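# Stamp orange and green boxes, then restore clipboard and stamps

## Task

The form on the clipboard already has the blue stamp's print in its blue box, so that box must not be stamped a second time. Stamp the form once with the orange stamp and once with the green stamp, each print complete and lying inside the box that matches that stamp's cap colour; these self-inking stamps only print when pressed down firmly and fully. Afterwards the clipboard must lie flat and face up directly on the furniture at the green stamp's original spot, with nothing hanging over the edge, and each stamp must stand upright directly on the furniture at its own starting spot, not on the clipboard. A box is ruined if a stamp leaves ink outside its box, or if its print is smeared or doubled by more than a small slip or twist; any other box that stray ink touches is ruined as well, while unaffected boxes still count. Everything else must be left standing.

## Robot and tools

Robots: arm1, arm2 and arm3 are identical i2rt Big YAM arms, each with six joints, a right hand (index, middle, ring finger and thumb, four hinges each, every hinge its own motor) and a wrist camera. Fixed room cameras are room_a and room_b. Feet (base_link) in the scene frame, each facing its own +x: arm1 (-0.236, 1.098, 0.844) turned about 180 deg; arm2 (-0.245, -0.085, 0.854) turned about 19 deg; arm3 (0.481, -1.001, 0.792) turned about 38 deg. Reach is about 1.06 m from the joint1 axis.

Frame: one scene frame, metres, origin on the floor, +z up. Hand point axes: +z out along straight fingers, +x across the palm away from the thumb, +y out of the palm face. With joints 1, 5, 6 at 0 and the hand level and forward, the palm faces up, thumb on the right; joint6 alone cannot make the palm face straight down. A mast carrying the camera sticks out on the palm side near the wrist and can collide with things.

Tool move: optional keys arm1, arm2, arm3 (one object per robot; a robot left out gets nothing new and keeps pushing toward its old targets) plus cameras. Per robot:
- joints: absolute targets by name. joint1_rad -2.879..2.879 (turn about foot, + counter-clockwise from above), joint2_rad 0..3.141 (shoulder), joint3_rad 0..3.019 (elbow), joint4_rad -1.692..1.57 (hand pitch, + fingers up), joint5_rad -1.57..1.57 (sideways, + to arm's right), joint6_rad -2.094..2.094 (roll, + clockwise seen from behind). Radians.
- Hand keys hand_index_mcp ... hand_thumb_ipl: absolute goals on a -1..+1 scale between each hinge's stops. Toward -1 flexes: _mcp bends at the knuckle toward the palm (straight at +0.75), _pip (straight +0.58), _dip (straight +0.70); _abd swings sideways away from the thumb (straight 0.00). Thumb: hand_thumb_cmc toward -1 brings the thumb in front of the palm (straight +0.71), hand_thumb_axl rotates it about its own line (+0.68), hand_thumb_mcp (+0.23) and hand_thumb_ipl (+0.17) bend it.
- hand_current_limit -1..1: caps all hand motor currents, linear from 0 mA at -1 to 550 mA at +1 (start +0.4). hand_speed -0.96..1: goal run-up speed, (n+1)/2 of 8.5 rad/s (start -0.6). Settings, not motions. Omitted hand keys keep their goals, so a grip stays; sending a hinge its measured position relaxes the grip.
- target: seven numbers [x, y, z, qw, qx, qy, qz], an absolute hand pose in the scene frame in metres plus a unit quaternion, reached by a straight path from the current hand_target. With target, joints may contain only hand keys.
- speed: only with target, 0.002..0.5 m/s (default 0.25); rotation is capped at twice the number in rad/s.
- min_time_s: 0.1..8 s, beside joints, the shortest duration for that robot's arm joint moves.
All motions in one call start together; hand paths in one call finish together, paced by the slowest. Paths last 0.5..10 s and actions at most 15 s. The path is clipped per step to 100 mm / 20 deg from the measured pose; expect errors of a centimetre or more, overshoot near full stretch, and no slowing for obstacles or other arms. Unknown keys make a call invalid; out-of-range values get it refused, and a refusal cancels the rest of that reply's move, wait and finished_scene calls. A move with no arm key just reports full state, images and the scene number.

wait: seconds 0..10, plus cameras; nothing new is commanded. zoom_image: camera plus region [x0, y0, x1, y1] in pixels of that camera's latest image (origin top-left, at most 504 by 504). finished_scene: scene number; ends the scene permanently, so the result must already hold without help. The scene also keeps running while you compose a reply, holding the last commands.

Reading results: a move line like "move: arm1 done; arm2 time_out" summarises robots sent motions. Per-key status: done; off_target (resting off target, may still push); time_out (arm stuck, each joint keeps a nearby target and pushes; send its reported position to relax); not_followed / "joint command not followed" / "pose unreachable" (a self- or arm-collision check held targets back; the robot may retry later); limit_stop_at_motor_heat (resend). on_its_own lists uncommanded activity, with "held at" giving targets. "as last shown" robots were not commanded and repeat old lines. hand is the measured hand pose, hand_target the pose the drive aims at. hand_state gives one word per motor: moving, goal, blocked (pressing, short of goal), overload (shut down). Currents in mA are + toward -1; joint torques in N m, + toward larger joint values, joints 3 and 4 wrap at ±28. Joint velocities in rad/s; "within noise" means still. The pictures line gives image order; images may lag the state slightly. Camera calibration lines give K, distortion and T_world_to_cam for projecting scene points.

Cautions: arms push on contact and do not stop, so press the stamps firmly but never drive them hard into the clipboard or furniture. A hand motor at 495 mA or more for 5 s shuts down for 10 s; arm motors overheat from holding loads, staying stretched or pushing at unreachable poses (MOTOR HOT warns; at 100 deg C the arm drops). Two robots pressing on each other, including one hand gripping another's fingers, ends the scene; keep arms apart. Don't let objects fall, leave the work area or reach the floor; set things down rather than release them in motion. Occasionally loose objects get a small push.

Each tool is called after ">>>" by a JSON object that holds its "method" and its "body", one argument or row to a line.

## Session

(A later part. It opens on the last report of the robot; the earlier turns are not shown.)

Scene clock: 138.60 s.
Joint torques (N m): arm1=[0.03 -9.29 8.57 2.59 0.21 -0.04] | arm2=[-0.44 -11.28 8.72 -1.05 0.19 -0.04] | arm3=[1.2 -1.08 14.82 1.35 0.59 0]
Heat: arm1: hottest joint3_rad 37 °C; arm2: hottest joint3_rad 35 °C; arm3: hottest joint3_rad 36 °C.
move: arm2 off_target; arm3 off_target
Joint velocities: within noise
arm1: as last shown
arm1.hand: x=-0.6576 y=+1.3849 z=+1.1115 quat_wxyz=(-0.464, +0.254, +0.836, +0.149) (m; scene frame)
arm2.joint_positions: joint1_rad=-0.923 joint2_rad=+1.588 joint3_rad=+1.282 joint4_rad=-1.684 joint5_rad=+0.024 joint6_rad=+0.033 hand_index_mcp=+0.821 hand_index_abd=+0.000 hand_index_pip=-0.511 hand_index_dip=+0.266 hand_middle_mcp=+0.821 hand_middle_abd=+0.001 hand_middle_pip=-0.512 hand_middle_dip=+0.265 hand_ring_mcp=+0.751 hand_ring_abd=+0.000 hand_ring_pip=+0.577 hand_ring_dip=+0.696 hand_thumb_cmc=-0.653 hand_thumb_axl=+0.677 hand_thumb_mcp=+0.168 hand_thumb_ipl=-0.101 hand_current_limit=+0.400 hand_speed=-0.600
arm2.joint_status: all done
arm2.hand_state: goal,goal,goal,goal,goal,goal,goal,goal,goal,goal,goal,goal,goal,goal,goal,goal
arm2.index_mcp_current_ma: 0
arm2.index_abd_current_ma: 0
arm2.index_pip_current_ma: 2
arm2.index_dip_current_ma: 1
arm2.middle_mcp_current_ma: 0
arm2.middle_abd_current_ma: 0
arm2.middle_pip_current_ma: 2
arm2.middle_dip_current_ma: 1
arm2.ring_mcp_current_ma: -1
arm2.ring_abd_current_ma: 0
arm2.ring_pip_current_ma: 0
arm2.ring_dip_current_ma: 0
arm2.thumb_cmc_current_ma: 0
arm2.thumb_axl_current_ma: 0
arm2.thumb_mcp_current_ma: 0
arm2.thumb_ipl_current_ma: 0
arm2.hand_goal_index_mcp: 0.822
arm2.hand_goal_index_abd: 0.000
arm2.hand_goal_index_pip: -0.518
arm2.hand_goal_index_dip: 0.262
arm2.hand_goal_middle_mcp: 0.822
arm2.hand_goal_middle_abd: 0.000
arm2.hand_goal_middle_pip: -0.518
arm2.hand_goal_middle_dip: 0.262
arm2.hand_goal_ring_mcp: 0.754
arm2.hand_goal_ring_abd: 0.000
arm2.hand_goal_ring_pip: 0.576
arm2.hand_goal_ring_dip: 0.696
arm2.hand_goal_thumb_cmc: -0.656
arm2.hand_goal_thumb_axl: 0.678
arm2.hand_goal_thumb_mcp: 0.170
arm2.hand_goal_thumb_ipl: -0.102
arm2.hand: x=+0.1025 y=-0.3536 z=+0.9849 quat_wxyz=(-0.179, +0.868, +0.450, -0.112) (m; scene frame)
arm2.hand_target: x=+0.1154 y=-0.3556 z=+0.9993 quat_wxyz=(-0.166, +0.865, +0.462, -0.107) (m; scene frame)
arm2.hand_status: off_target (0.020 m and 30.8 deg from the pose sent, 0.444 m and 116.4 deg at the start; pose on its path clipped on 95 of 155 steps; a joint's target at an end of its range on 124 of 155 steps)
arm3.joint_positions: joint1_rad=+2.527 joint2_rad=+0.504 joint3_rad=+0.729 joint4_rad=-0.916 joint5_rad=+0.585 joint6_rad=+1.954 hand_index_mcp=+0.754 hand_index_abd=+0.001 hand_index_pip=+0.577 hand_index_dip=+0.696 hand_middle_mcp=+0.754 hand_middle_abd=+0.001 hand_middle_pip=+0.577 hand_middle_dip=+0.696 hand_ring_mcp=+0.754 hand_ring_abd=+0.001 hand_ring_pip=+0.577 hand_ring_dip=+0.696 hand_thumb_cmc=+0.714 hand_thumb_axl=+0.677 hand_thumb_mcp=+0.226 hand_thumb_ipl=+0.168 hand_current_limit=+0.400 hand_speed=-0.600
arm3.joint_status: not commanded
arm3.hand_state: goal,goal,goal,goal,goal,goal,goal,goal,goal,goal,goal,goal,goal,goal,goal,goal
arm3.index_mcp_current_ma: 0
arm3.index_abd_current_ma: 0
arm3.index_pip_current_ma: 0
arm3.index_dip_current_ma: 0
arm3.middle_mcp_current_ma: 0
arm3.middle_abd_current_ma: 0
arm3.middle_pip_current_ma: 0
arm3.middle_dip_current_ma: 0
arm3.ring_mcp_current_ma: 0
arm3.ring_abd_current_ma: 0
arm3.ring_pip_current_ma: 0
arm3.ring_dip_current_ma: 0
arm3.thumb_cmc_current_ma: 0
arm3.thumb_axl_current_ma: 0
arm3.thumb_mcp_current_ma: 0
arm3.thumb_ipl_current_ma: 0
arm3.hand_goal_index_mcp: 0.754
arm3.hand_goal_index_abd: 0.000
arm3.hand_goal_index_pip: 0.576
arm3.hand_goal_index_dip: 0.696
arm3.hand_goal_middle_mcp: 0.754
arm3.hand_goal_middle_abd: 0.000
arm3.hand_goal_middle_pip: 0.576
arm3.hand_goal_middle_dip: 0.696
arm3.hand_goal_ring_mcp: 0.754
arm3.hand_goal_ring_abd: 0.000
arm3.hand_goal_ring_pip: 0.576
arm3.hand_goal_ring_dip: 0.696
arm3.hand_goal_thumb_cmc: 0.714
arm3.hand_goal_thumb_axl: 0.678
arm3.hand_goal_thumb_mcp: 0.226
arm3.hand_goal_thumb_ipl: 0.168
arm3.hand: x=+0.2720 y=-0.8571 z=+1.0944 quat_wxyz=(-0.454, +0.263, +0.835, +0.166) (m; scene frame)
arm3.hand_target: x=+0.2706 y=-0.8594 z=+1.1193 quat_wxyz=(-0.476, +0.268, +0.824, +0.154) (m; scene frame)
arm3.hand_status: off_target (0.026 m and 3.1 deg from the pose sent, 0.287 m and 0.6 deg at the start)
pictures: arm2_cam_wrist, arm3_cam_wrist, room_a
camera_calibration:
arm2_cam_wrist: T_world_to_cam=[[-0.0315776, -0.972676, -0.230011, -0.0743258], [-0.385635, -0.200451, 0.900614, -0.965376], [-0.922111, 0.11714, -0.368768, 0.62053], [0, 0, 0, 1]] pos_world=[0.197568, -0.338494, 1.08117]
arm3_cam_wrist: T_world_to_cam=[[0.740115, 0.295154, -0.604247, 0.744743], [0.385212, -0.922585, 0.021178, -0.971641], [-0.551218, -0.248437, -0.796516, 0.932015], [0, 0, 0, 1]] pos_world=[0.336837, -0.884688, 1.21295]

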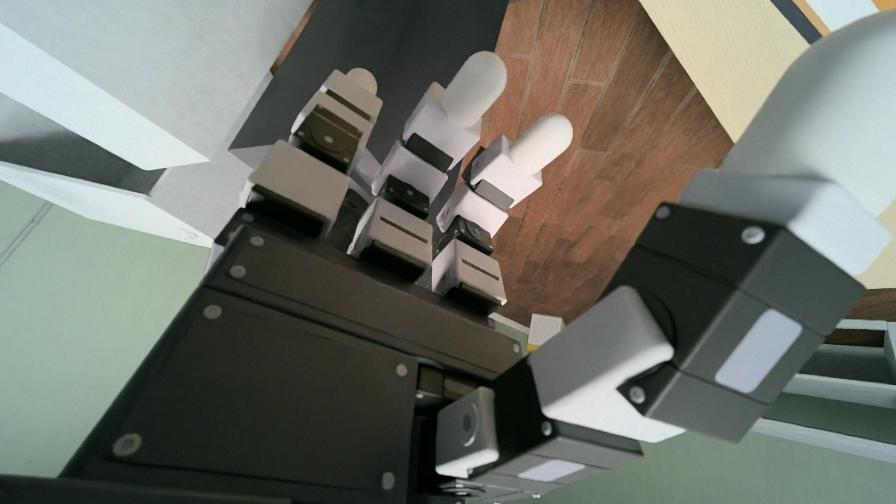

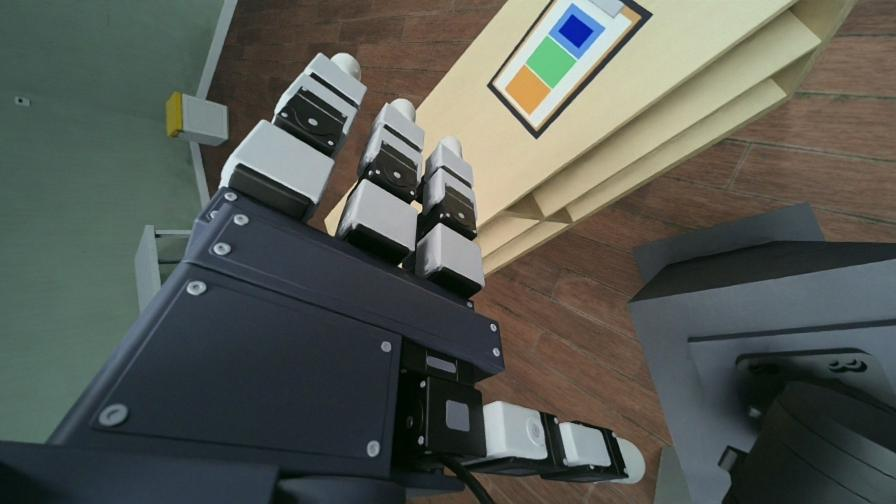

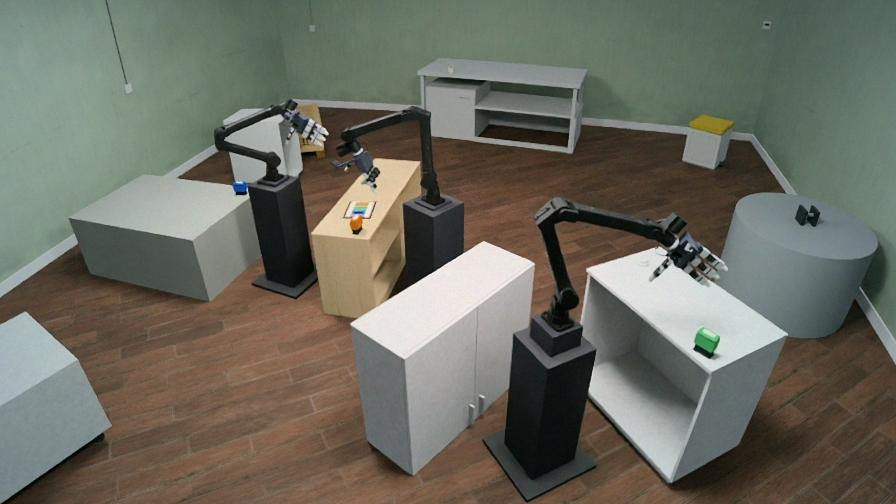

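>>> {"method": "move", "body": {
  "arm2": {"target": [0.125, -0.355, 0.775, 0.3713, -0.7967, -0.4325, 0.2016], "speed": 0.15, "joints": {"hand_thumb_ipl": -0.135}},
  "cameras": ["arm2_cam_wrist", "arm3_cam_wrist", "room_a"]
}}

Scene clock: 158.57 s.
Joint torques (N m): arm1=[0.03 -9.23 8.57 2.59 0.21 -0.04] | arm2=[-0.38 -15.68 5.74 -2.06 -0.16 -0.01] | arm3=[0.91 -0.44 14.82 1.46 0.58 -0.08]
Heat: arm1: hottest joint3_rad 37 °C; arm2: hottest joint3_rad 35 °C; arm3: hottest joint3_rad 37 °C.
move: arm2 off_target
Joint velocities: within noise
arm1, arm3: as last shown
arm2.joint_positions: joint1_rad=-0.923 joint2_rad=+2.179 joint3_rad=+1.442 joint4_rad=-1.684 joint5_rad=+0.009 joint6_rad=+0.012 hand_index_mcp=+0.818 hand_index_abd=+0.000 hand_index_pip=-0.513 hand_index_dip=+0.266 hand_middle_mcp=+0.818 hand_middle_abd=+0.001 hand_middle_pip=-0.514 hand_middle_dip=+0.265 hand_ring_mcp=+0.747 hand_ring_abd=+0.000 hand_ring_pip=+0.577 hand_ring_dip=+0.696 hand_thumb_cmc=-0.653 hand_thumb_axl=+0.677 hand_thumb_mcp=+0.168 hand_thumb_ipl=-0.132 hand_current_limit=+0.400 hand_speed=-0.600
arm2.joint_status: all done
arm2.hand_state: goal,goal,goal,goal,goal,goal,goal,goal,goal,goal,goal,goal,goal,goal,goal,goal
arm2.index_mcp_current_ma: -1
arm2.index_abd_current_ma: 0
arm2.index_pip_current_ma: 1
arm2.index_dip_current_ma: 1
arm2.middle_mcp_current_ma: -1
arm2.middle_abd_current_ma: 0
arm2.middle_pip_current_ma: 1
arm2.middle_dip_current_ma: 1
arm2.ring_mcp_current_ma: -2
arm2.ring_abd_current_ma: 0
arm2.ring_pip_current_ma: 0
arm2.ring_dip_current_ma: 0
arm2.thumb_cmc_current_ma: 0
arm2.thumb_axl_current_ma: 0
arm2.thumb_mcp_current_ma: 0
arm2.thumb_ipl_current_ma: 0
arm2.hand_goal_index_mcp: 0.822
arm2.hand_goal_index_abd: 0.000
arm2.hand_goal_index_pip: -0.518
arm2.hand_goal_index_dip: 0.262
arm2.hand_goal_middle_mcp: 0.822
arm2.hand_goal_middle_abd: 0.000
arm2.hand_goal_middle_pip: -0.518
arm2.hand_goal_middle_dip: 0.262
arm2.hand_goal_ring_mcp: 0.754
arm2.hand_goal_ring_abd: 0.000
arm2.hand_goal_ring_pip: 0.576
arm2.hand_goal_ring_dip: 0.696
arm2.hand_goal_thumb_cmc: -0.656
arm2.hand_goal_thumb_axl: 0.678
arm2.hand_goal_thumb_mcp: 0.170
arm2.hand_goal_thumb_ipl: -0.134
arm2.hand: x=+0.1128 y=-0.3543 z=+0.7708 quat_wxyz=(-0.363, +0.804, +0.427, -0.200) (m; scene frame)
arm2.hand_target: x=+0.1246 y=-0.3547 z=+0.7748 quat_wxyz=(-0.359, +0.802, +0.435, -0.196) (m; scene frame)
arm2.hand_status: off_target (0.013 m and 1.4 deg from the pose sent, 0.211 m and 25.8 deg at the start; a joint's target at an end of its range on 35 of 73 steps)
pictures: arm2_cam_wrist, arm3_cam_wrist, room_a
camera_calibration:
arm2_cam_wrist: T_world_to_cam=[[-0.141239, -0.884395, -0.444856, 0.0853792], [-0.0687033, -0.439521, 0.895601, -0.885351], [-0.987589, 0.157057, 0.00131661, 0.287535], [0, 0, 0, 1]] pos_world=[0.235199, -0.35878, 0.830524]
arm3_cam_wrist: T_world_to_cam=[[0.740115, 0.295154, -0.604247, 0.744743], [0.385212, -0.922585, 0.021178, -0.971641], [-0.551218, -0.248437, -0.796516, 0.932015], [0, 0, 0, 1]] pos_world=[0.336837, -0.884688, 1.21295]

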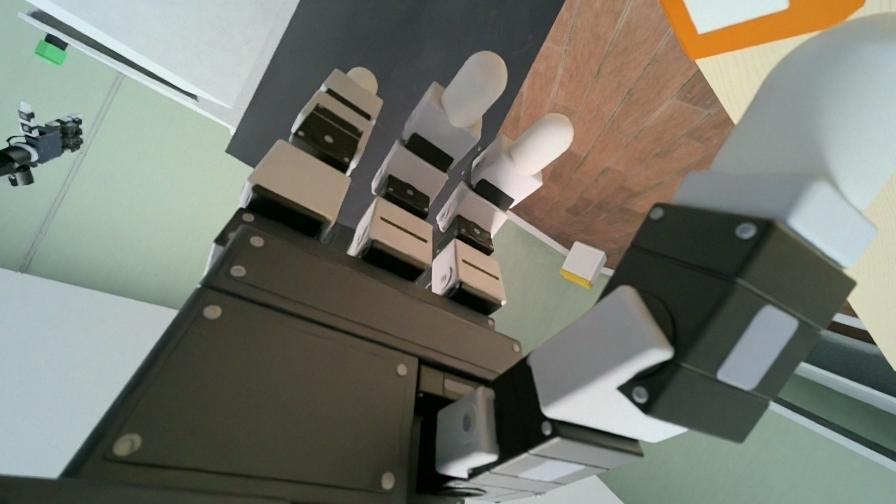

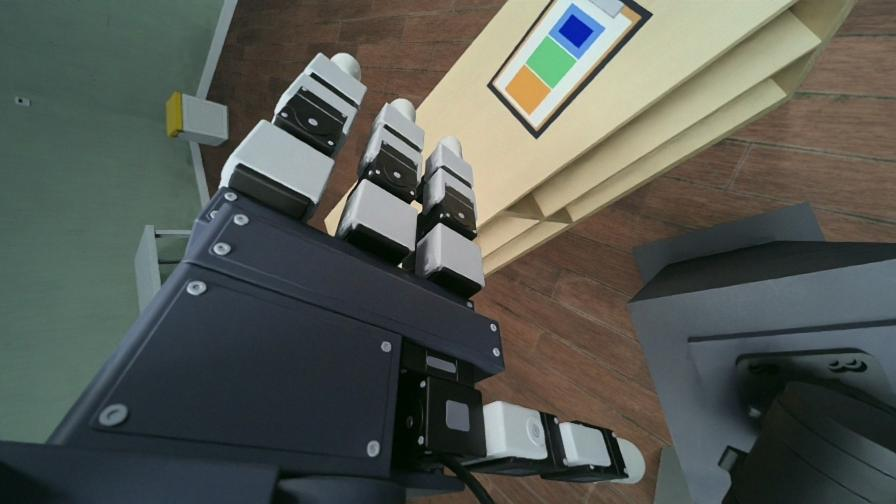

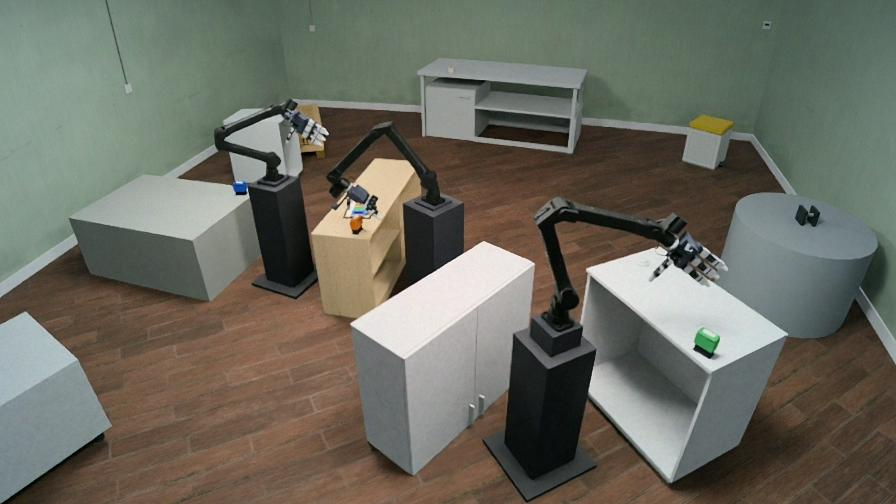

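>>> {"method": "zoom_image", "body": {
  "camera": "arm2_cam_wrist",
  "region": [560, 0, 896, 200]
}}

>>> {"method": "zoom_image", "body": {
  "camera": "room_a",
  "region": [300, 110, 480, 260]
}}

Scaled by 1.500 from the camera's 896x504 image, which has a finer 1280x720 frame.

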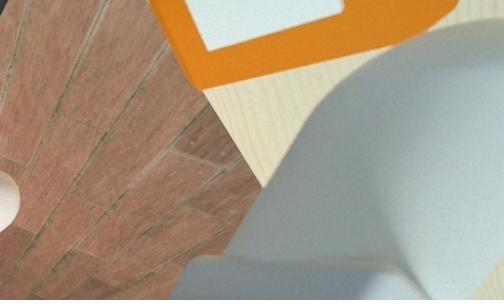

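Scaled by 2.800 from the camera's 896x504 image, which has a finer 1280x720 frame.

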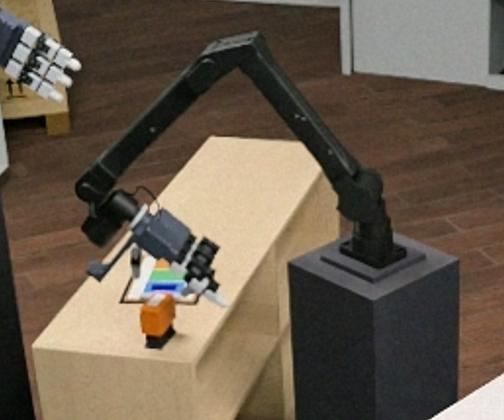

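>>> {"method": "move", "body": {
  "arm2": {"target": [0.145, -0.385, 0.80, 0.3713, -0.7967, -0.4325, 0.2016], "speed": 0.15, "joints": {"hand_thumb_cmc": 0.71, "hand_thumb_ipl": 0.168, "hand_thumb_mcp": 0.225}},
  "cameras": ["arm2_cam_wrist"]
}}

Scene clock: 168.10 s.
Joint torques (N m): arm1=[-0.09 -9.41 8.57 2.61 0.21 -0.04] | arm2=[-1.9 -18.14 6.19 -2.02 0.21 0.04] | arm3=[0.32 -0.03 14.89 1.35 0.57 -0.04]
Heat: arm1: hottest joint3_rad 37 °C; arm2: hottest joint3_rad 35 °C; arm3: hottest joint3_rad 37 °C.
move: arm2 off_target
Joint velocities: within noise
arm1, arm3: as last shown
arm2.joint_positions: joint1_rad=-0.926 joint2_rad=+2.168 joint3_rad=+1.496 joint4_rad=-1.684 joint5_rad=+0.024 joint6_rad=-0.005 hand_index_mcp=+0.818 hand_index_abd=+0.000 hand_index_pip=-0.513 hand_index_dip=+0.266 hand_middle_mcp=+0.818 hand_middle_abd=+0.001 hand_middle_pip=-0.514 hand_middle_dip=+0.265 hand_ring_mcp=+0.747 hand_ring_abd=+0.000 hand_ring_pip=+0.577 hand_ring_dip=+0.696 hand_thumb_cmc=+0.694 hand_thumb_axl=+0.677 hand_thumb_mcp=+0.219 hand_thumb_ipl=+0.164 hand_current_limit=+0.400 hand_speed=-0.600
arm2.joint_status: all done
arm2.hand_state: goal,goal,goal,goal,goal,goal,goal,goal,goal,goal,goal,goal,goal,goal,goal,goal
arm2.index_mcp_current_ma: -1
arm2.index_abd_current_ma: 0
arm2.index_pip_current_ma: 1
arm2.index_dip_current_ma: 1
arm2.middle_mcp_current_ma: -1
arm2.middle_abd_current_ma: 0
arm2.middle_pip_current_ma: 1
arm2.middle_dip_current_ma: 1
arm2.ring_mcp_current_ma: -2
arm2.ring_abd_current_ma: 0
arm2.ring_pip_current_ma: 0
arm2.ring_dip_current_ma: 0
arm2.thumb_cmc_current_ma: -9
arm2.thumb_axl_current_ma: 0
arm2.thumb_mcp_current_ma: -3
arm2.thumb_ipl_current_ma: -2
arm2.hand_goal_index_mcp: 0.822
arm2.hand_goal_index_abd: 0.000
arm2.hand_goal_index_pip: -0.518
arm2.hand_goal_index_dip: 0.262
arm2.hand_goal_middle_mcp: 0.822
arm2.hand_goal_middle_abd: 0.000
arm2.hand_goal_middle_pip: -0.518
arm2.hand_goal_middle_dip: 0.262
arm2.hand_goal_ring_mcp: 0.754
arm2.hand_goal_ring_abd: 0.000
arm2.hand_goal_ring_pip: 0.576
arm2.hand_goal_ring_dip: 0.696
arm2.hand_goal_thumb_cmc: 0.710
arm2.hand_goal_thumb_axl: 0.678
arm2.hand_goal_thumb_mcp: 0.226
arm2.hand_goal_thumb_ipl: 0.168
arm2.hand: x=+0.1349 y=-0.3723 z=+0.7842 quat_wxyz=(-0.336, +0.811, +0.441, -0.189) (m; scene frame)
arm2.hand_target: x=+0.1442 y=-0.3846 z=+0.7997 quat_wxyz=(-0.322, +0.816, +0.444, -0.179) (m; scene frame)
arm2.hand_status: off_target (0.023 m and 4.7 deg from the pose sent, 0.053 m and 1.4 deg at the start; a joint's target at an end of its range on 43 of 43 steps)
pictures: arm2_cam_wrist
camera_calibration:
arm2_cam_wrist: T_world_to_cam=[[-0.100477, -0.901106, -0.421796, 0.0486494], [-0.109655, -0.41133, 0.904867, -0.895021], [-0.988878, 0.13717, -0.0574817, 0.350986], [0, 0, 0, 1]] pos_world=[0.253827, -0.372455, 0.85057]

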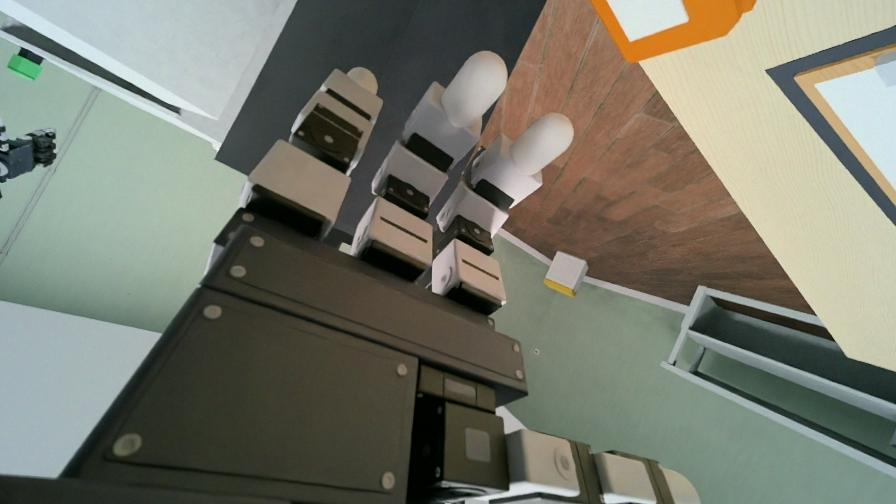

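>>> {"method": "zoom_image", "body": {
  "camera": "arm2_cam_wrist",
  "region": [560, 0, 896, 190]
}}

Scaled by 1.500 from the camera's 896x504 image, which has a finer 1280x720 frame.

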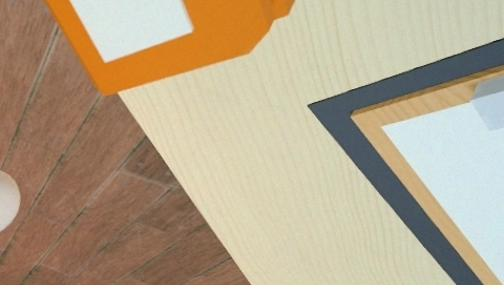

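>>> {"method": "move", "body": {
  "arm2": {"target": [0.126, -0.366, 0.779, 0.3845, -0.8248, -0.3759, 0.1752], "speed": 0.15, "joints": {"hand_thumb_cmc": -0.657, "hand_thumb_mcp": 0.169, "hand_thumb_ipl": -0.135}},
  "cameras": ["arm2_cam_wrist"]
}}

Scene clock: 185.37 s.
Joint torques (N m): arm1=[-0.09 -9.29 8.57 2.62 0.21 -0.04] | arm2=[-2.02 -15.44 3.78 -1.88 -0.23 0.23] | arm3=[1.55 -0.5 14.72 1.11 0.56 0.06]
Heat: arm1: hottest joint3_rad 37 °C; arm2: hottest joint2_rad 35 °C; arm3: hottest joint3_rad 38 °C.
move: arm2 off_target
Joint velocities: within noise
arm1, arm3: as last shown
arm2.joint_positions: joint1_rad=-0.936 joint2_rad=+2.168 joint3_rad=+1.496 joint4_rad=-1.684 joint5_rad=-0.070 joint6_rad=+0.060 hand_index_mcp=+0.818 hand_index_abd=+0.000 hand_index_pip=-0.513 hand_index_dip=+0.266 hand_middle_mcp=+0.818 hand_middle_abd=+0.001 hand_middle_pip=-0.514 hand_middle_dip=+0.265 hand_ring_mcp=+0.747 hand_ring_abd=+0.000 hand_ring_pip=+0.577 hand_ring_dip=+0.696 hand_thumb_cmc=-0.653 hand_thumb_axl=+0.677 hand_thumb_mcp=+0.169 hand_thumb_ipl=-0.132 hand_current_limit=+0.400 hand_speed=-0.600
arm2.joint_status: all done
arm2.hand_state: goal,goal,goal,goal,goal,goal,goal,goal,goal,goal,goal,goal,goal,goal,goal,goal
arm2.index_mcp_current_ma: -1
arm2.index_abd_current_ma: 0
arm2.index_pip_current_ma: 1
arm2.index_dip_current_ma: 1
arm2.middle_mcp_current_ma: -1
arm2.middle_abd_current_ma: 0
arm2.middle_pip_current_ma: 1
arm2.middle_dip_current_ma: 1
arm2.ring_mcp_current_ma: -2
arm2.ring_abd_current_ma: 0
arm2.ring_pip_current_ma: 0
arm2.ring_dip_current_ma: 0
arm2.thumb_cmc_current_ma: 1
arm2.thumb_axl_current_ma: 0
arm2.thumb_mcp_current_ma: 0
arm2.thumb_ipl_current_ma: 0
arm2.hand_goal_index_mcp: 0.822
arm2.hand_goal_index_abd: 0.000
arm2.hand_goal_index_pip: -0.518
arm2.hand_goal_index_dip: 0.262
arm2.hand_goal_middle_mcp: 0.822
arm2.hand_goal_middle_abd: 0.000
arm2.hand_goal_middle_pip: -0.518
arm2.hand_goal_middle_dip: 0.262
arm2.hand_goal_ring_mcp: 0.754
arm2.hand_goal_ring_abd: 0.000
arm2.hand_goal_ring_pip: 0.576
arm2.hand_goal_ring_dip: 0.696
arm2.hand_goal_thumb_cmc: -0.656
arm2.hand_goal_thumb_axl: 0.678
arm2.hand_goal_thumb_mcp: 0.170
arm2.hand_goal_thumb_ipl: -0.134
arm2.hand: x=+0.1358 y=-0.3658 z=+0.7839 quat_wxyz=(-0.352, +0.834, +0.393, -0.160) (m; scene frame)
arm2.hand_target: x=+0.1258 y=-0.3657 z=+0.7788 quat_wxyz=(-0.365, +0.834, +0.380, -0.166) (m; scene frame)
arm2.hand_status: off_target (0.011 m and 4.7 deg from the pose sent, 0.012 m and 9.6 deg at the start; a joint's target at an end of its range on 42 of 43 steps)
pictures: arm2_cam_wrist
camera_calibration:
arm2_cam_wrist: T_world_to_cam=[[-0.205992, -0.874884, -0.438344, 0.091414], [-0.168605, -0.409519, 0.896586, -0.876859], [-0.963919, 0.258597, -0.0631519, 0.396491], [0, 0, 0, 1]] pos_world=[0.253173, -0.381646, 0.851289]

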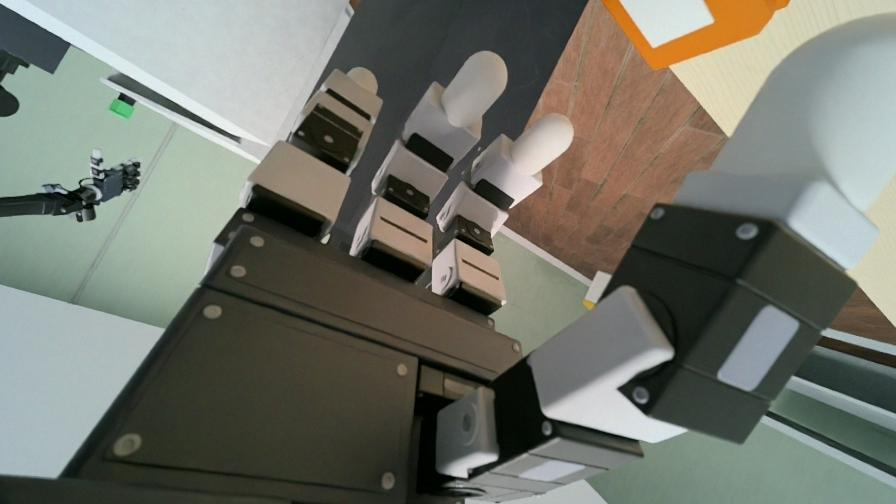

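>>> {"method": "move", "body": {
  "arm2": {"target": [0.110, -0.365, 0.753, 0.3845, -0.8248, -0.3759, 0.1752], "speed": 0.1},
  "cameras": ["arm2_cam_wrist"]
}}

Scene clock: 189.03 s.
Joint torques (N m): arm1=[-0.03 -9.23 8.55 2.61 0.21 -0.05] | arm2=[-2.02 -15.68 3.67 -1.52 0.1 0.08] | arm3=[0.26 0.15 14.64 1.37 0.64 -0.09]
Heat: arm1: hottest joint3_rad 37 °C; arm2: hottest joint2_rad 35 °C; arm3: hottest joint3_rad 39 °C.
move: arm2 done
Joint velocities: within noise
arm1, arm3: as last shown
arm2.joint_positions: joint1_rad=-0.955 joint2_rad=+2.224 joint3_rad=+1.481 joint4_rad=-1.684 joint5_rad=-0.067 joint6_rad=+0.060 hand_index_mcp=+0.818 hand_index_abd=+0.000 hand_index_pip=-0.513 hand_index_dip=+0.266 hand_middle_mcp=+0.818 hand_middle_abd=+0.001 hand_middle_pip=-0.514 hand_middle_dip=+0.265 hand_ring_mcp=+0.747 hand_ring_abd=+0.000 hand_ring_pip=+0.577 hand_ring_dip=+0.696 hand_thumb_cmc=-0.653 hand_thumb_axl=+0.677 hand_thumb_mcp=+0.169 hand_thumb_ipl=-0.132 hand_current_limit=+0.400 hand_speed=-0.600
arm2.joint_status: not commanded
arm2.hand_state: goal,goal,goal,goal,goal,goal,goal,goal,goal,goal,goal,goal,goal,goal,goal,goal
arm2.index_mcp_current_ma: -1
arm2.index_abd_current_ma: 0
arm2.index_pip_current_ma: 1
arm2.index_dip_current_ma: 1
arm2.middle_mcp_current_ma: -1
arm2.middle_abd_current_ma: 0
arm2.middle_pip_current_ma: 1
arm2.middle_dip_current_ma: 1
arm2.ring_mcp_current_ma: -2
arm2.ring_abd_current_ma: 0
arm2.ring_pip_current_ma: 0
arm2.ring_dip_current_ma: 0
arm2.thumb_cmc_current_ma: 1
arm2.thumb_axl_current_ma: 0
arm2.thumb_mcp_current_ma: 0
arm2.thumb_ipl_current_ma: 0
arm2.hand_goal_index_mcp: 0.822
arm2.hand_goal_index_abd: 0.000
arm2.hand_goal_index_pip: -0.518
arm2.hand_goal_index_dip: 0.262
arm2.hand_goal_middle_mcp: 0.822
arm2.hand_goal_middle_abd: 0.000
arm2.hand_goal_middle_pip: -0.518
arm2.hand_goal_middle_dip: 0.262
arm2.hand_goal_ring_mcp: 0.754
arm2.hand_goal_ring_abd: 0.000
arm2.hand_goal_ring_pip: 0.576
arm2.hand_goal_ring_dip: 0.696
arm2.hand_goal_thumb_cmc: -0.656
arm2.hand_goal_thumb_axl: 0.678
arm2.hand_goal_thumb_mcp: 0.170
arm2.hand_goal_thumb_ipl: -0.134
arm2.hand: x=+0.1144 y=-0.3620 z=+0.7569 quat_wxyz=(-0.381, +0.825, +0.379, -0.174) (m; scene frame)
arm2.hand_target: x=+0.1100 y=-0.3649 z=+0.7531 quat_wxyz=(-0.385, +0.825, +0.376, -0.175) (m; scene frame)
arm2.hand_status: done (0.007 m and 0.5 deg from the pose sent, 0.040 m and 4.7 deg at the start)
pictures: arm2_cam_wrist
camera_calibration:
arm2_cam_wrist: T_world_to_cam=[[-0.246766, -0.853635, -0.458709, 0.106319], [-0.122225, -0.442151, 0.888574, -0.865698], [-0.961336, 0.275335, 0.00477195, 0.327483], [0, 0, 0, 1]] pos_world=[0.235247, -0.38218, 0.816443]

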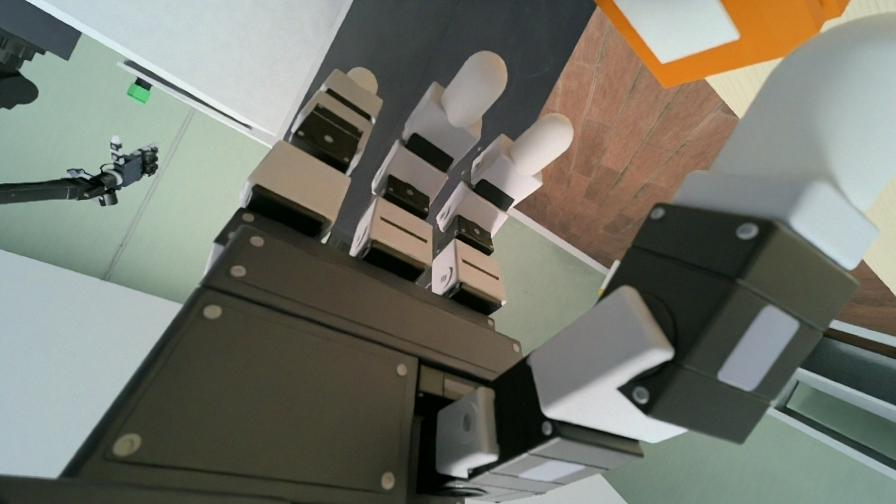

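>>> {"method": "move", "body": {
  "arm2": {"target": [0.112, -0.3665, 0.688, 0.3845, -0.8248, -0.3759, 0.1752], "speed": 0.06},
  "cameras": ["arm2_cam_wrist", "room_a"]
}}

>>> {"method": "zoom_image", "body": {
  "camera": "room_a",
  "region": [300, 150, 440, 260]
}}

Scene clock: 193.37 s.
Joint torques (N m): arm1=[-0.03 -9.41 8.58 2.59 0.2 -0.04] | arm2=[-1.9 -16.09 4.7 -1.07 0.11 0.06] | arm3=[1.32 -0.79 14.82 1.48 0.57 -0.04]
Heat: arm1: hottest joint3_rad 37 °C; arm2: hottest joint2_rad 35 °C; arm3: hottest joint3_rad 39 °C.
move: arm2 off_target
Joint velocities: within noise
arm1, arm3: as last shown
arm2.joint_positions: joint1_rad=-0.956 joint2_rad=+2.348 joint3_rad=+1.483 joint4_rad=-1.595 joint5_rad=-0.066 joint6_rad=+0.060 hand_index_mcp=+0.818 hand_index_abd=+0.000 hand_index_pip=-0.514 hand_index_dip=+0.266 hand_middle_mcp=+0.818 hand_middle_abd=+0.001 hand_middle_pip=-0.514 hand_middle_dip=+0.265 hand_ring_mcp=+0.747 hand_ring_abd=+0.000 hand_ring_pip=+0.577 hand_ring_dip=+0.696 hand_thumb_cmc=-0.653 hand_thumb_axl=+0.677 hand_thumb_mcp=+0.170 hand_thumb_ipl=-0.132 hand_current_limit=+0.400 hand_speed=-0.600
arm2.joint_status: not commanded
arm2.hand_state: goal,goal,goal,goal,goal,goal,goal,goal,goal,goal,goal,goal,goal,goal,goal,goal
arm2.index_mcp_current_ma: -1
arm2.index_abd_current_ma: 0
arm2.index_pip_current_ma: 1
arm2.index_dip_current_ma: 1
arm2.middle_mcp_current_ma: -1
arm2.middle_abd_current_ma: 0
arm2.middle_pip_current_ma: 1
arm2.middle_dip_current_ma: 1
arm2.ring_mcp_current_ma: -2
arm2.ring_abd_current_ma: 0
arm2.ring_pip_current_ma: 0
arm2.ring_dip_current_ma: 0
arm2.thumb_cmc_current_ma: 1
arm2.thumb_axl_current_ma: 0
arm2.thumb_mcp_current_ma: 0
arm2.thumb_ipl_current_ma: 0
arm2.hand_goal_index_mcp: 0.822
arm2.hand_goal_index_abd: 0.000
arm2.hand_goal_index_pip: -0.518
arm2.hand_goal_index_dip: 0.262
arm2.hand_goal_middle_mcp: 0.822
arm2.hand_goal_middle_abd: 0.000
arm2.hand_goal_middle_pip: -0.518
arm2.hand_goal_middle_dip: 0.262
arm2.hand_goal_ring_mcp: 0.754
arm2.hand_goal_ring_abd: 0.000
arm2.hand_goal_ring_pip: 0.576
arm2.hand_goal_ring_dip: 0.696
arm2.hand_goal_thumb_cmc: -0.656
arm2.hand_goal_thumb_axl: 0.678
arm2.hand_goal_thumb_mcp: 0.170
arm2.hand_goal_thumb_ipl: -0.134
arm2.hand: x=+0.1053 y=-0.3556 z=+0.6920 quat_wxyz=(-0.394, +0.819, +0.375, -0.182) (m; scene frame)
arm2.hand_target: x=+0.1119 y=-0.3664 z=+0.6883 quat_wxyz=(-0.384, +0.825, +0.376, -0.175) (m; scene frame)
arm2.hand_status: off_target (0.013 m and 1.5 deg from the pose sent, 0.069 m and 0.5 deg at the start)
pictures: arm2_cam_wrist, room_a
camera_calibration:
arm2_cam_wrist: T_world_to_cam=[[-0.259009, -0.845072, -0.467727, 0.0903455], [-0.0981489, -0.458718, 0.883145, -0.810973], [-0.960875, 0.274649, 0.0358689, 0.295427], [0, 0, 0, 1]] pos_world=[0.227673, -0.376798, 0.747867]

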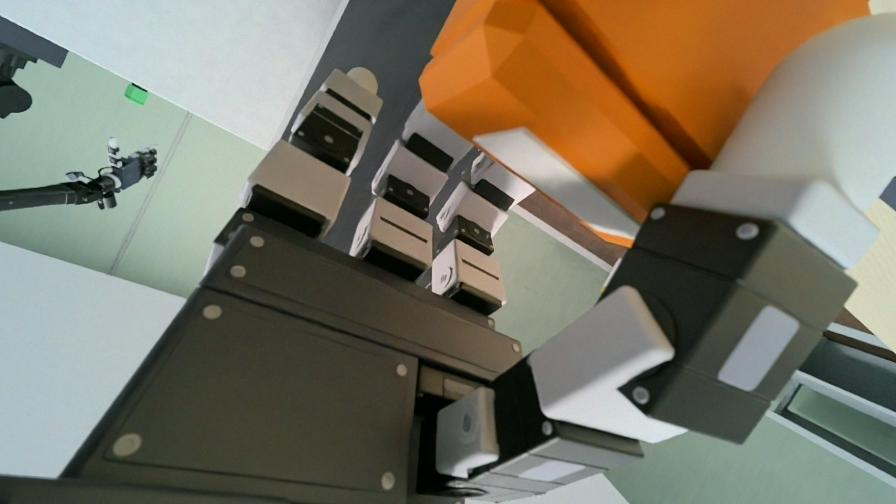

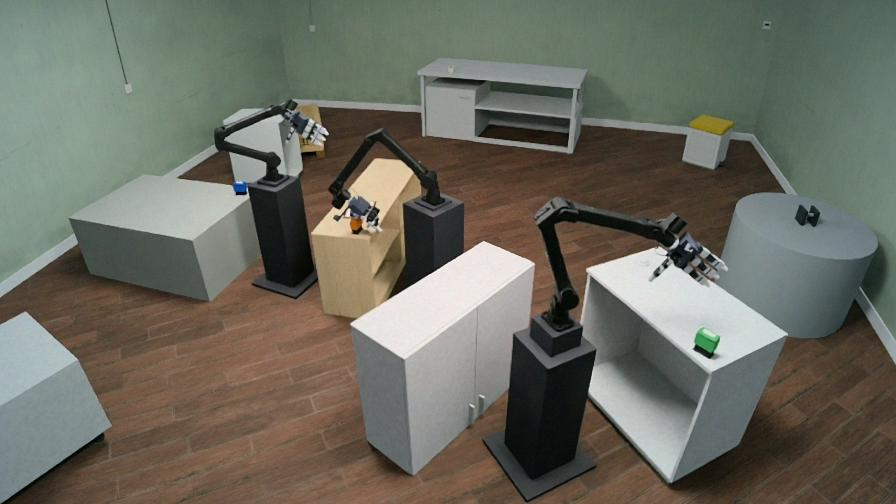

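Scaled by 3.600 from the camera's 896x504 image, which has a finer 1280x720 frame.

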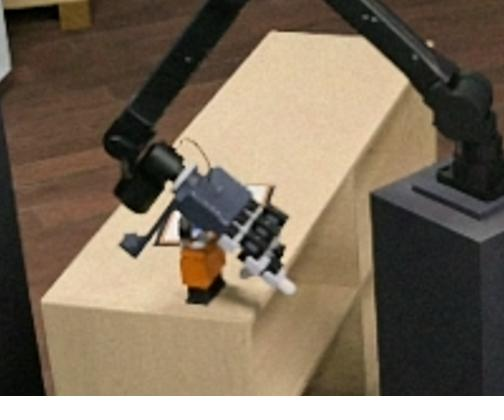

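>>> {"method": "move", "body": {
  "arm2": {"target": [0.122, -0.376, 0.681, 0.3845, -0.8248, -0.3759, 0.1752], "speed": 0.06}
}}

Scene clock: 199.80 s.
Joint torques (N m): arm1=[0.03 -9.29 8.58 2.59 0.21 -0.03] | arm2=[-1.9 -16.32 4.94 -1.89 0.11 0.04] | arm3=[0.44 -0.21 14.84 1.46 0.56 -0.05]
Heat: arm1: hottest joint3_rad 37 °C; arm2: hottest joint2_rad 35 °C; arm3: hottest joint3_rad 39 °C.
move: arm2 done
Joint velocities: within noise
arm1, arm3: as last shown
arm2.joint_positions: joint1_rad=-0.957 joint2_rad=+2.383 joint3_rad=+1.540 joint4_rad=-1.595 joint5_rad=-0.064 joint6_rad=+0.060 hand_index_mcp=+0.818 hand_index_abd=+0.000 hand_index_pip=-0.514 hand_index_dip=+0.266 hand_middle_mcp=+0.818 hand_middle_abd=+0.001 hand_middle_pip=-0.514 hand_middle_dip=+0.265 hand_ring_mcp=+0.747 hand_ring_abd=+0.000 hand_ring_pip=+0.577 hand_ring_dip=+0.696 hand_thumb_cmc=-0.653 hand_thumb_axl=+0.677 hand_thumb_mcp=+0.170 hand_thumb_ipl=-0.132 hand_current_limit=+0.400 hand_speed=-0.600
arm2.joint_status: not commanded
arm2.hand_state: goal,goal,goal,goal,goal,goal,goal,goal,goal,goal,goal,goal,goal,goal,goal,goal
arm2.index_mcp_current_ma: -1
arm2.index_abd_current_ma: 0
arm2.index_pip_current_ma: 1
arm2.index_dip_current_ma: 1
arm2.middle_mcp_current_ma: -1
arm2.middle_abd_current_ma: 0
arm2.middle_pip_current_ma: 1
arm2.middle_dip_current_ma: 1
arm2.ring_mcp_current_ma: -2
arm2.ring_abd_current_ma: 0
arm2.ring_pip_current_ma: 0
arm2.ring_dip_current_ma: 0
arm2.thumb_cmc_current_ma: 1
arm2.thumb_axl_current_ma: 0
arm2.thumb_mcp_current_ma: 0
arm2.thumb_ipl_current_ma: 0
arm2.hand_goal_index_mcp: 0.822
arm2.hand_goal_index_abd: 0.000
arm2.hand_goal_index_pip: -0.518
arm2.hand_goal_index_dip: 0.262
arm2.hand_goal_middle_mcp: 0.822
arm2.hand_goal_middle_abd: 0.000
arm2.hand_goal_middle_pip: -0.518
arm2.hand_goal_middle_dip: 0.262
arm2.hand_goal_ring_mcp: 0.754
arm2.hand_goal_ring_abd: 0.000
arm2.hand_goal_ring_pip: 0.576
arm2.hand_goal_ring_dip: 0.696
arm2.hand_goal_thumb_cmc: -0.656
arm2.hand_goal_thumb_axl: 0.678
arm2.hand_goal_thumb_mcp: 0.170
arm2.hand_goal_thumb_ipl: -0.134
arm2.hand: x=+0.1196 y=-0.3673 z=+0.6832 quat_wxyz=(-0.385, +0.823, +0.377, -0.178) (m; scene frame)
arm2.hand_target: x=+0.1218 y=-0.3760 z=+0.6811 quat_wxyz=(-0.384, +0.825, +0.376, -0.175) (m; scene frame)
arm2.hand_status: done (0.009 m and 0.4 deg from the pose sent, 0.029 m and 1.5 deg at the start)
pictures: none

>>> {"method": "move", "body": {
  "arm2": {"joints": {"hand_speed": -0.85, "hand_thumb_mcp": -0.045, "hand_thumb_ipl": -0.157, "hand_index_mcp": 0.589, "hand_index_pip": -0.664, "hand_index_dip": 0.377, "hand_middle_mcp": 0.589, "hand_middle_pip": -0.664, "hand_middle_dip": 0.377}},
  "cameras": ["arm2_cam_wrist", "room_a"]
}}

>>> {"method": "zoom_image", "body": {
  "camera": "arm2_cam_wrist",
  "region": [400, 0, 896, 300]
}}

>>> {"method": "zoom_image", "body": {
  "camera": "room_a",
  "region": [300, 150, 440, 260]
}}

Scene clock: 203.87 s.
Joint torques (N m): arm1=[-0.03 -9.29 8.57 2.59 0.21 -0.04] | arm2=[-2.02 -16.32 4.97 -1.94 0.11 0.04] | arm3=[0.79 -1.44 14.82 1.24 0.53 -0.05]
Heat: arm1: hottest joint3_rad 37 °C; arm2: hottest joint2_rad 36 °C; arm3: hottest joint3_rad 39 °C.
move: arm2 off_target
Joint velocities: within noise
arm1.joint_positions: joint1_rad=-0.367 joint2_rad=+1.209 joint3_rad=+0.966 joint4_rad=-0.324 joint5_rad=+0.201 joint6_rad=+1.681 hand_index_mcp=+0.753 hand_index_abd=+0.001 hand_index_pip=+0.577 hand_index_dip=+0.696 hand_middle_mcp=+0.753 hand_middle_abd=+0.001 hand_middle_pip=+0.577 hand_middle_dip=+0.696 hand_ring_mcp=+0.753 hand_ring_abd=+0.001 hand_ring_pip=+0.577 hand_ring_dip=+0.696 hand_thumb_cmc=+0.714 hand_thumb_axl=+0.677 hand_thumb_mcp=+0.225 hand_thumb_ipl=+0.168 hand_current_limit=+0.400 hand_speed=-0.600
arm1.joint_status: not commanded
arm1.hand_state: goal,goal,goal,goal,goal,goal,goal,goal,goal,goal,goal,goal,goal,goal,goal,goal
arm1.index_mcp_current_ma: 0
arm1.index_abd_current_ma: 0
arm1.index_pip_current_ma: 0
arm1.index_dip_current_ma: 0
arm1.middle_mcp_current_ma: 0
arm1.middle_abd_current_ma: 0
arm1.middle_pip_current_ma: 0
arm1.middle_dip_current_ma: 0
arm1.ring_mcp_current_ma: 0
arm1.ring_abd_current_ma: 0
arm1.ring_pip_current_ma: 0
arm1.ring_dip_current_ma: 0
arm1.thumb_cmc_current_ma: 0
arm1.thumb_axl_current_ma: 0
arm1.thumb_mcp_current_ma: 0
arm1.thumb_ipl_current_ma: 0
arm1.hand_goal_index_mcp: 0.754
arm1.hand_goal_index_abd: 0.000
arm1.hand_goal_index_pip: 0.576
arm1.hand_goal_index_dip: 0.696
arm1.hand_goal_middle_mcp: 0.754
arm1.hand_goal_middle_abd: 0.000
arm1.hand_goal_middle_pip: 0.576
arm1.hand_goal_middle_dip: 0.696
arm1.hand_goal_ring_mcp: 0.754
arm1.hand_goal_ring_abd: 0.000
arm1.hand_goal_ring_pip: 0.576
arm1.hand_goal_ring_dip: 0.696
arm1.hand_goal_thumb_cmc: 0.714
arm1.hand_goal_thumb_axl: 0.678
arm1.hand_goal_thumb_mcp: 0.226
arm1.hand_goal_thumb_ipl: 0.168
arm1.hand: x=-0.6576 y=+1.3849 z=+1.1115 quat_wxyz=(-0.464, +0.254, +0.836, +0.149) (m; scene frame)
arm1.hand_target: x=-0.6598 y=+1.3898 z=+1.1200 quat_wxyz=(-0.477, +0.261, +0.826, +0.150) (m; scene frame)
arm1.hand_status: not commanded
arm2.joint_positions: joint1_rad=-0.957 joint2_rad=+2.383 joint3_rad=+1.540 joint4_rad=-1.595 joint5_rad=-0.064 joint6_rad=+0.060 hand_index_mcp=+0.632 hand_index_abd=+0.000 hand_index_pip=-0.651 hand_index_dip=+0.380 hand_middle_mcp=+0.626 hand_middle_abd=+0.001 hand_middle_pip=-0.654 hand_middle_dip=+0.380 hand_ring_mcp=+0.747 hand_ring_abd=+0.000 hand_ring_pip=+0.577 hand_ring_dip=+0.696 hand_thumb_cmc=-0.654 hand_thumb_axl=+0.677 hand_thumb_mcp=+0.025 hand_thumb_ipl=-0.139 hand_current_limit=+0.400 hand_speed=-0.850
arm2.joint_status: hand_index_mcp off_target (ended at +0.632, target +0.589); hand_middle_mcp off_target (ended at +0.626, target +0.589); hand_thumb_mcp off_target (ended at +0.025, target -0.045); the others done
arm2.hand_state: blocked,goal,goal,goal,blocked,goal,goal,goal,goal,goal,goal,goal,goal,goal,blocked,goal
arm2.index_mcp_current_ma: 52
arm2.index_abd_current_ma: 0
arm2.index_pip_current_ma: 6
arm2.index_dip_current_ma: 0
arm2.middle_mcp_current_ma: 40
arm2.middle_abd_current_ma: 0
arm2.middle_pip_current_ma: 4
arm2.middle_dip_current_ma: 0
arm2.ring_mcp_current_ma: -2
arm2.ring_abd_current_ma: 0
arm2.ring_pip_current_ma: 0
arm2.ring_dip_current_ma: 0
arm2.thumb_cmc_current_ma: 0
arm2.thumb_axl_current_ma: 0
arm2.thumb_mcp_current_ma: 171
arm2.thumb_ipl_current_ma: 17
arm2.hand_goal_index_mcp: 0.590
arm2.hand_goal_index_abd: 0.000
arm2.hand_goal_index_pip: -0.664
arm2.hand_goal_index_dip: 0.378
arm2.hand_goal_middle_mcp: 0.590
arm2.hand_goal_middle_abd: 0.000
arm2.hand_goal_middle_pip: -0.664
arm2.hand_goal_middle_dip: 0.378
arm2.hand_goal_ring_mcp: 0.754
arm2.hand_goal_ring_abd: 0.000
arm2.hand_goal_ring_pip: 0.576
arm2.hand_goal_ring_dip: 0.696
arm2.hand_goal_thumb_cmc: -0.656
arm2.hand_goal_thumb_axl: 0.678
arm2.hand_goal_thumb_mcp: -0.044
arm2.hand_goal_thumb_ipl: -0.156
arm2.hand: x=+0.1196 y=-0.3673 z=+0.6832 quat_wxyz=(-0.385, +0.823, +0.377, -0.178) (m; scene frame)
arm2.hand_target: x=+0.1217 y=-0.3758 z=+0.6810 quat_wxyz=(-0.384, +0.825, +0.376, -0.175) (m; scene frame)
arm2.hand_status: not commanded
arm3: as last shown
pictures: arm2_cam_wrist, room_a
camera_calibration:
arm2_cam_wrist: T_world_to_cam=[[-0.251503, -0.851321, -0.460433, 0.0717085], [-0.11287, -0.44668, 0.887545, -0.803945], [-0.961252, 0.27519, 0.0162529, 0.326411], [0, 0, 0, 1]] pos_world=[0.241057, -0.387885, 0.74125]

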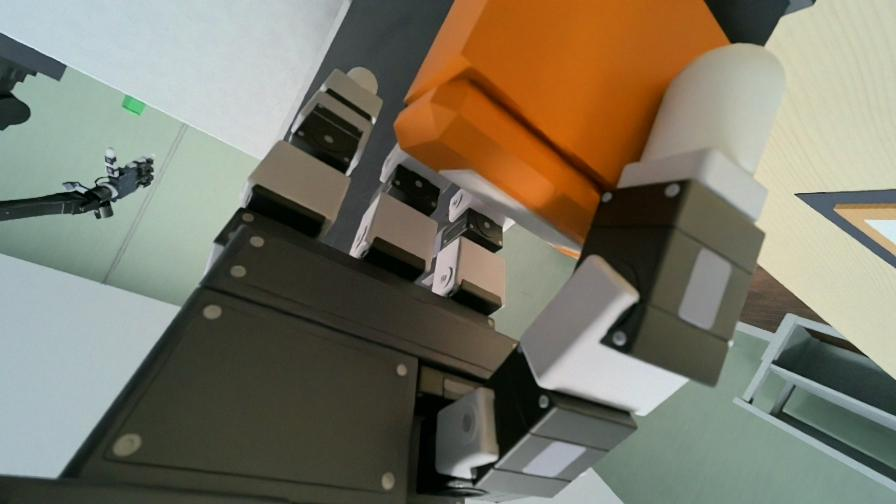

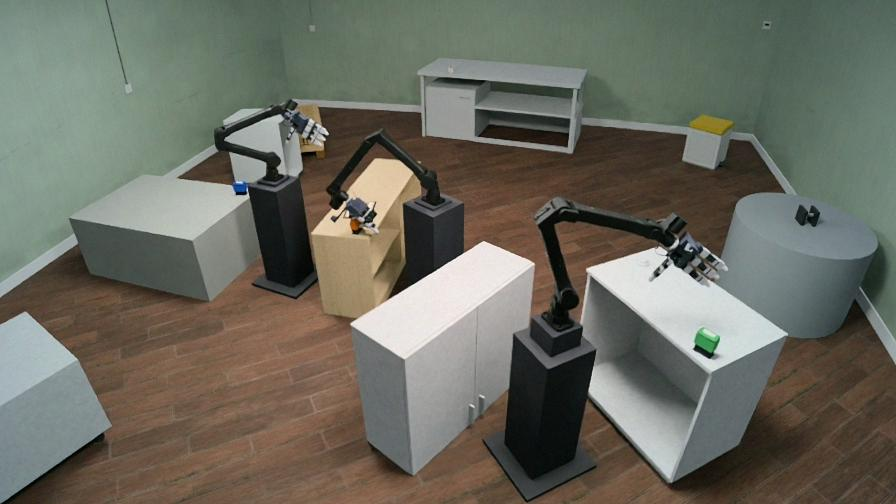

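Scaled by 1.016 from the camera's 896x504 image, which has a finer 1280x720 frame.

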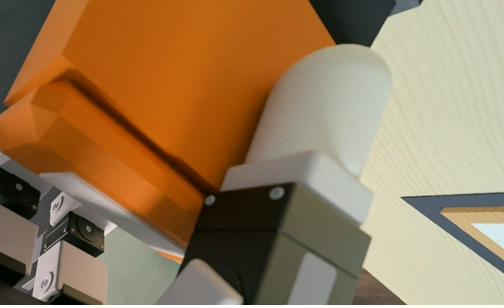

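Scaled by 3.600 from the camera's 896x504 image, which has a finer 1280x720 frame.

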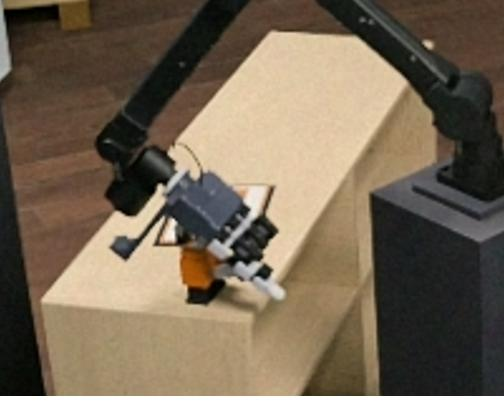

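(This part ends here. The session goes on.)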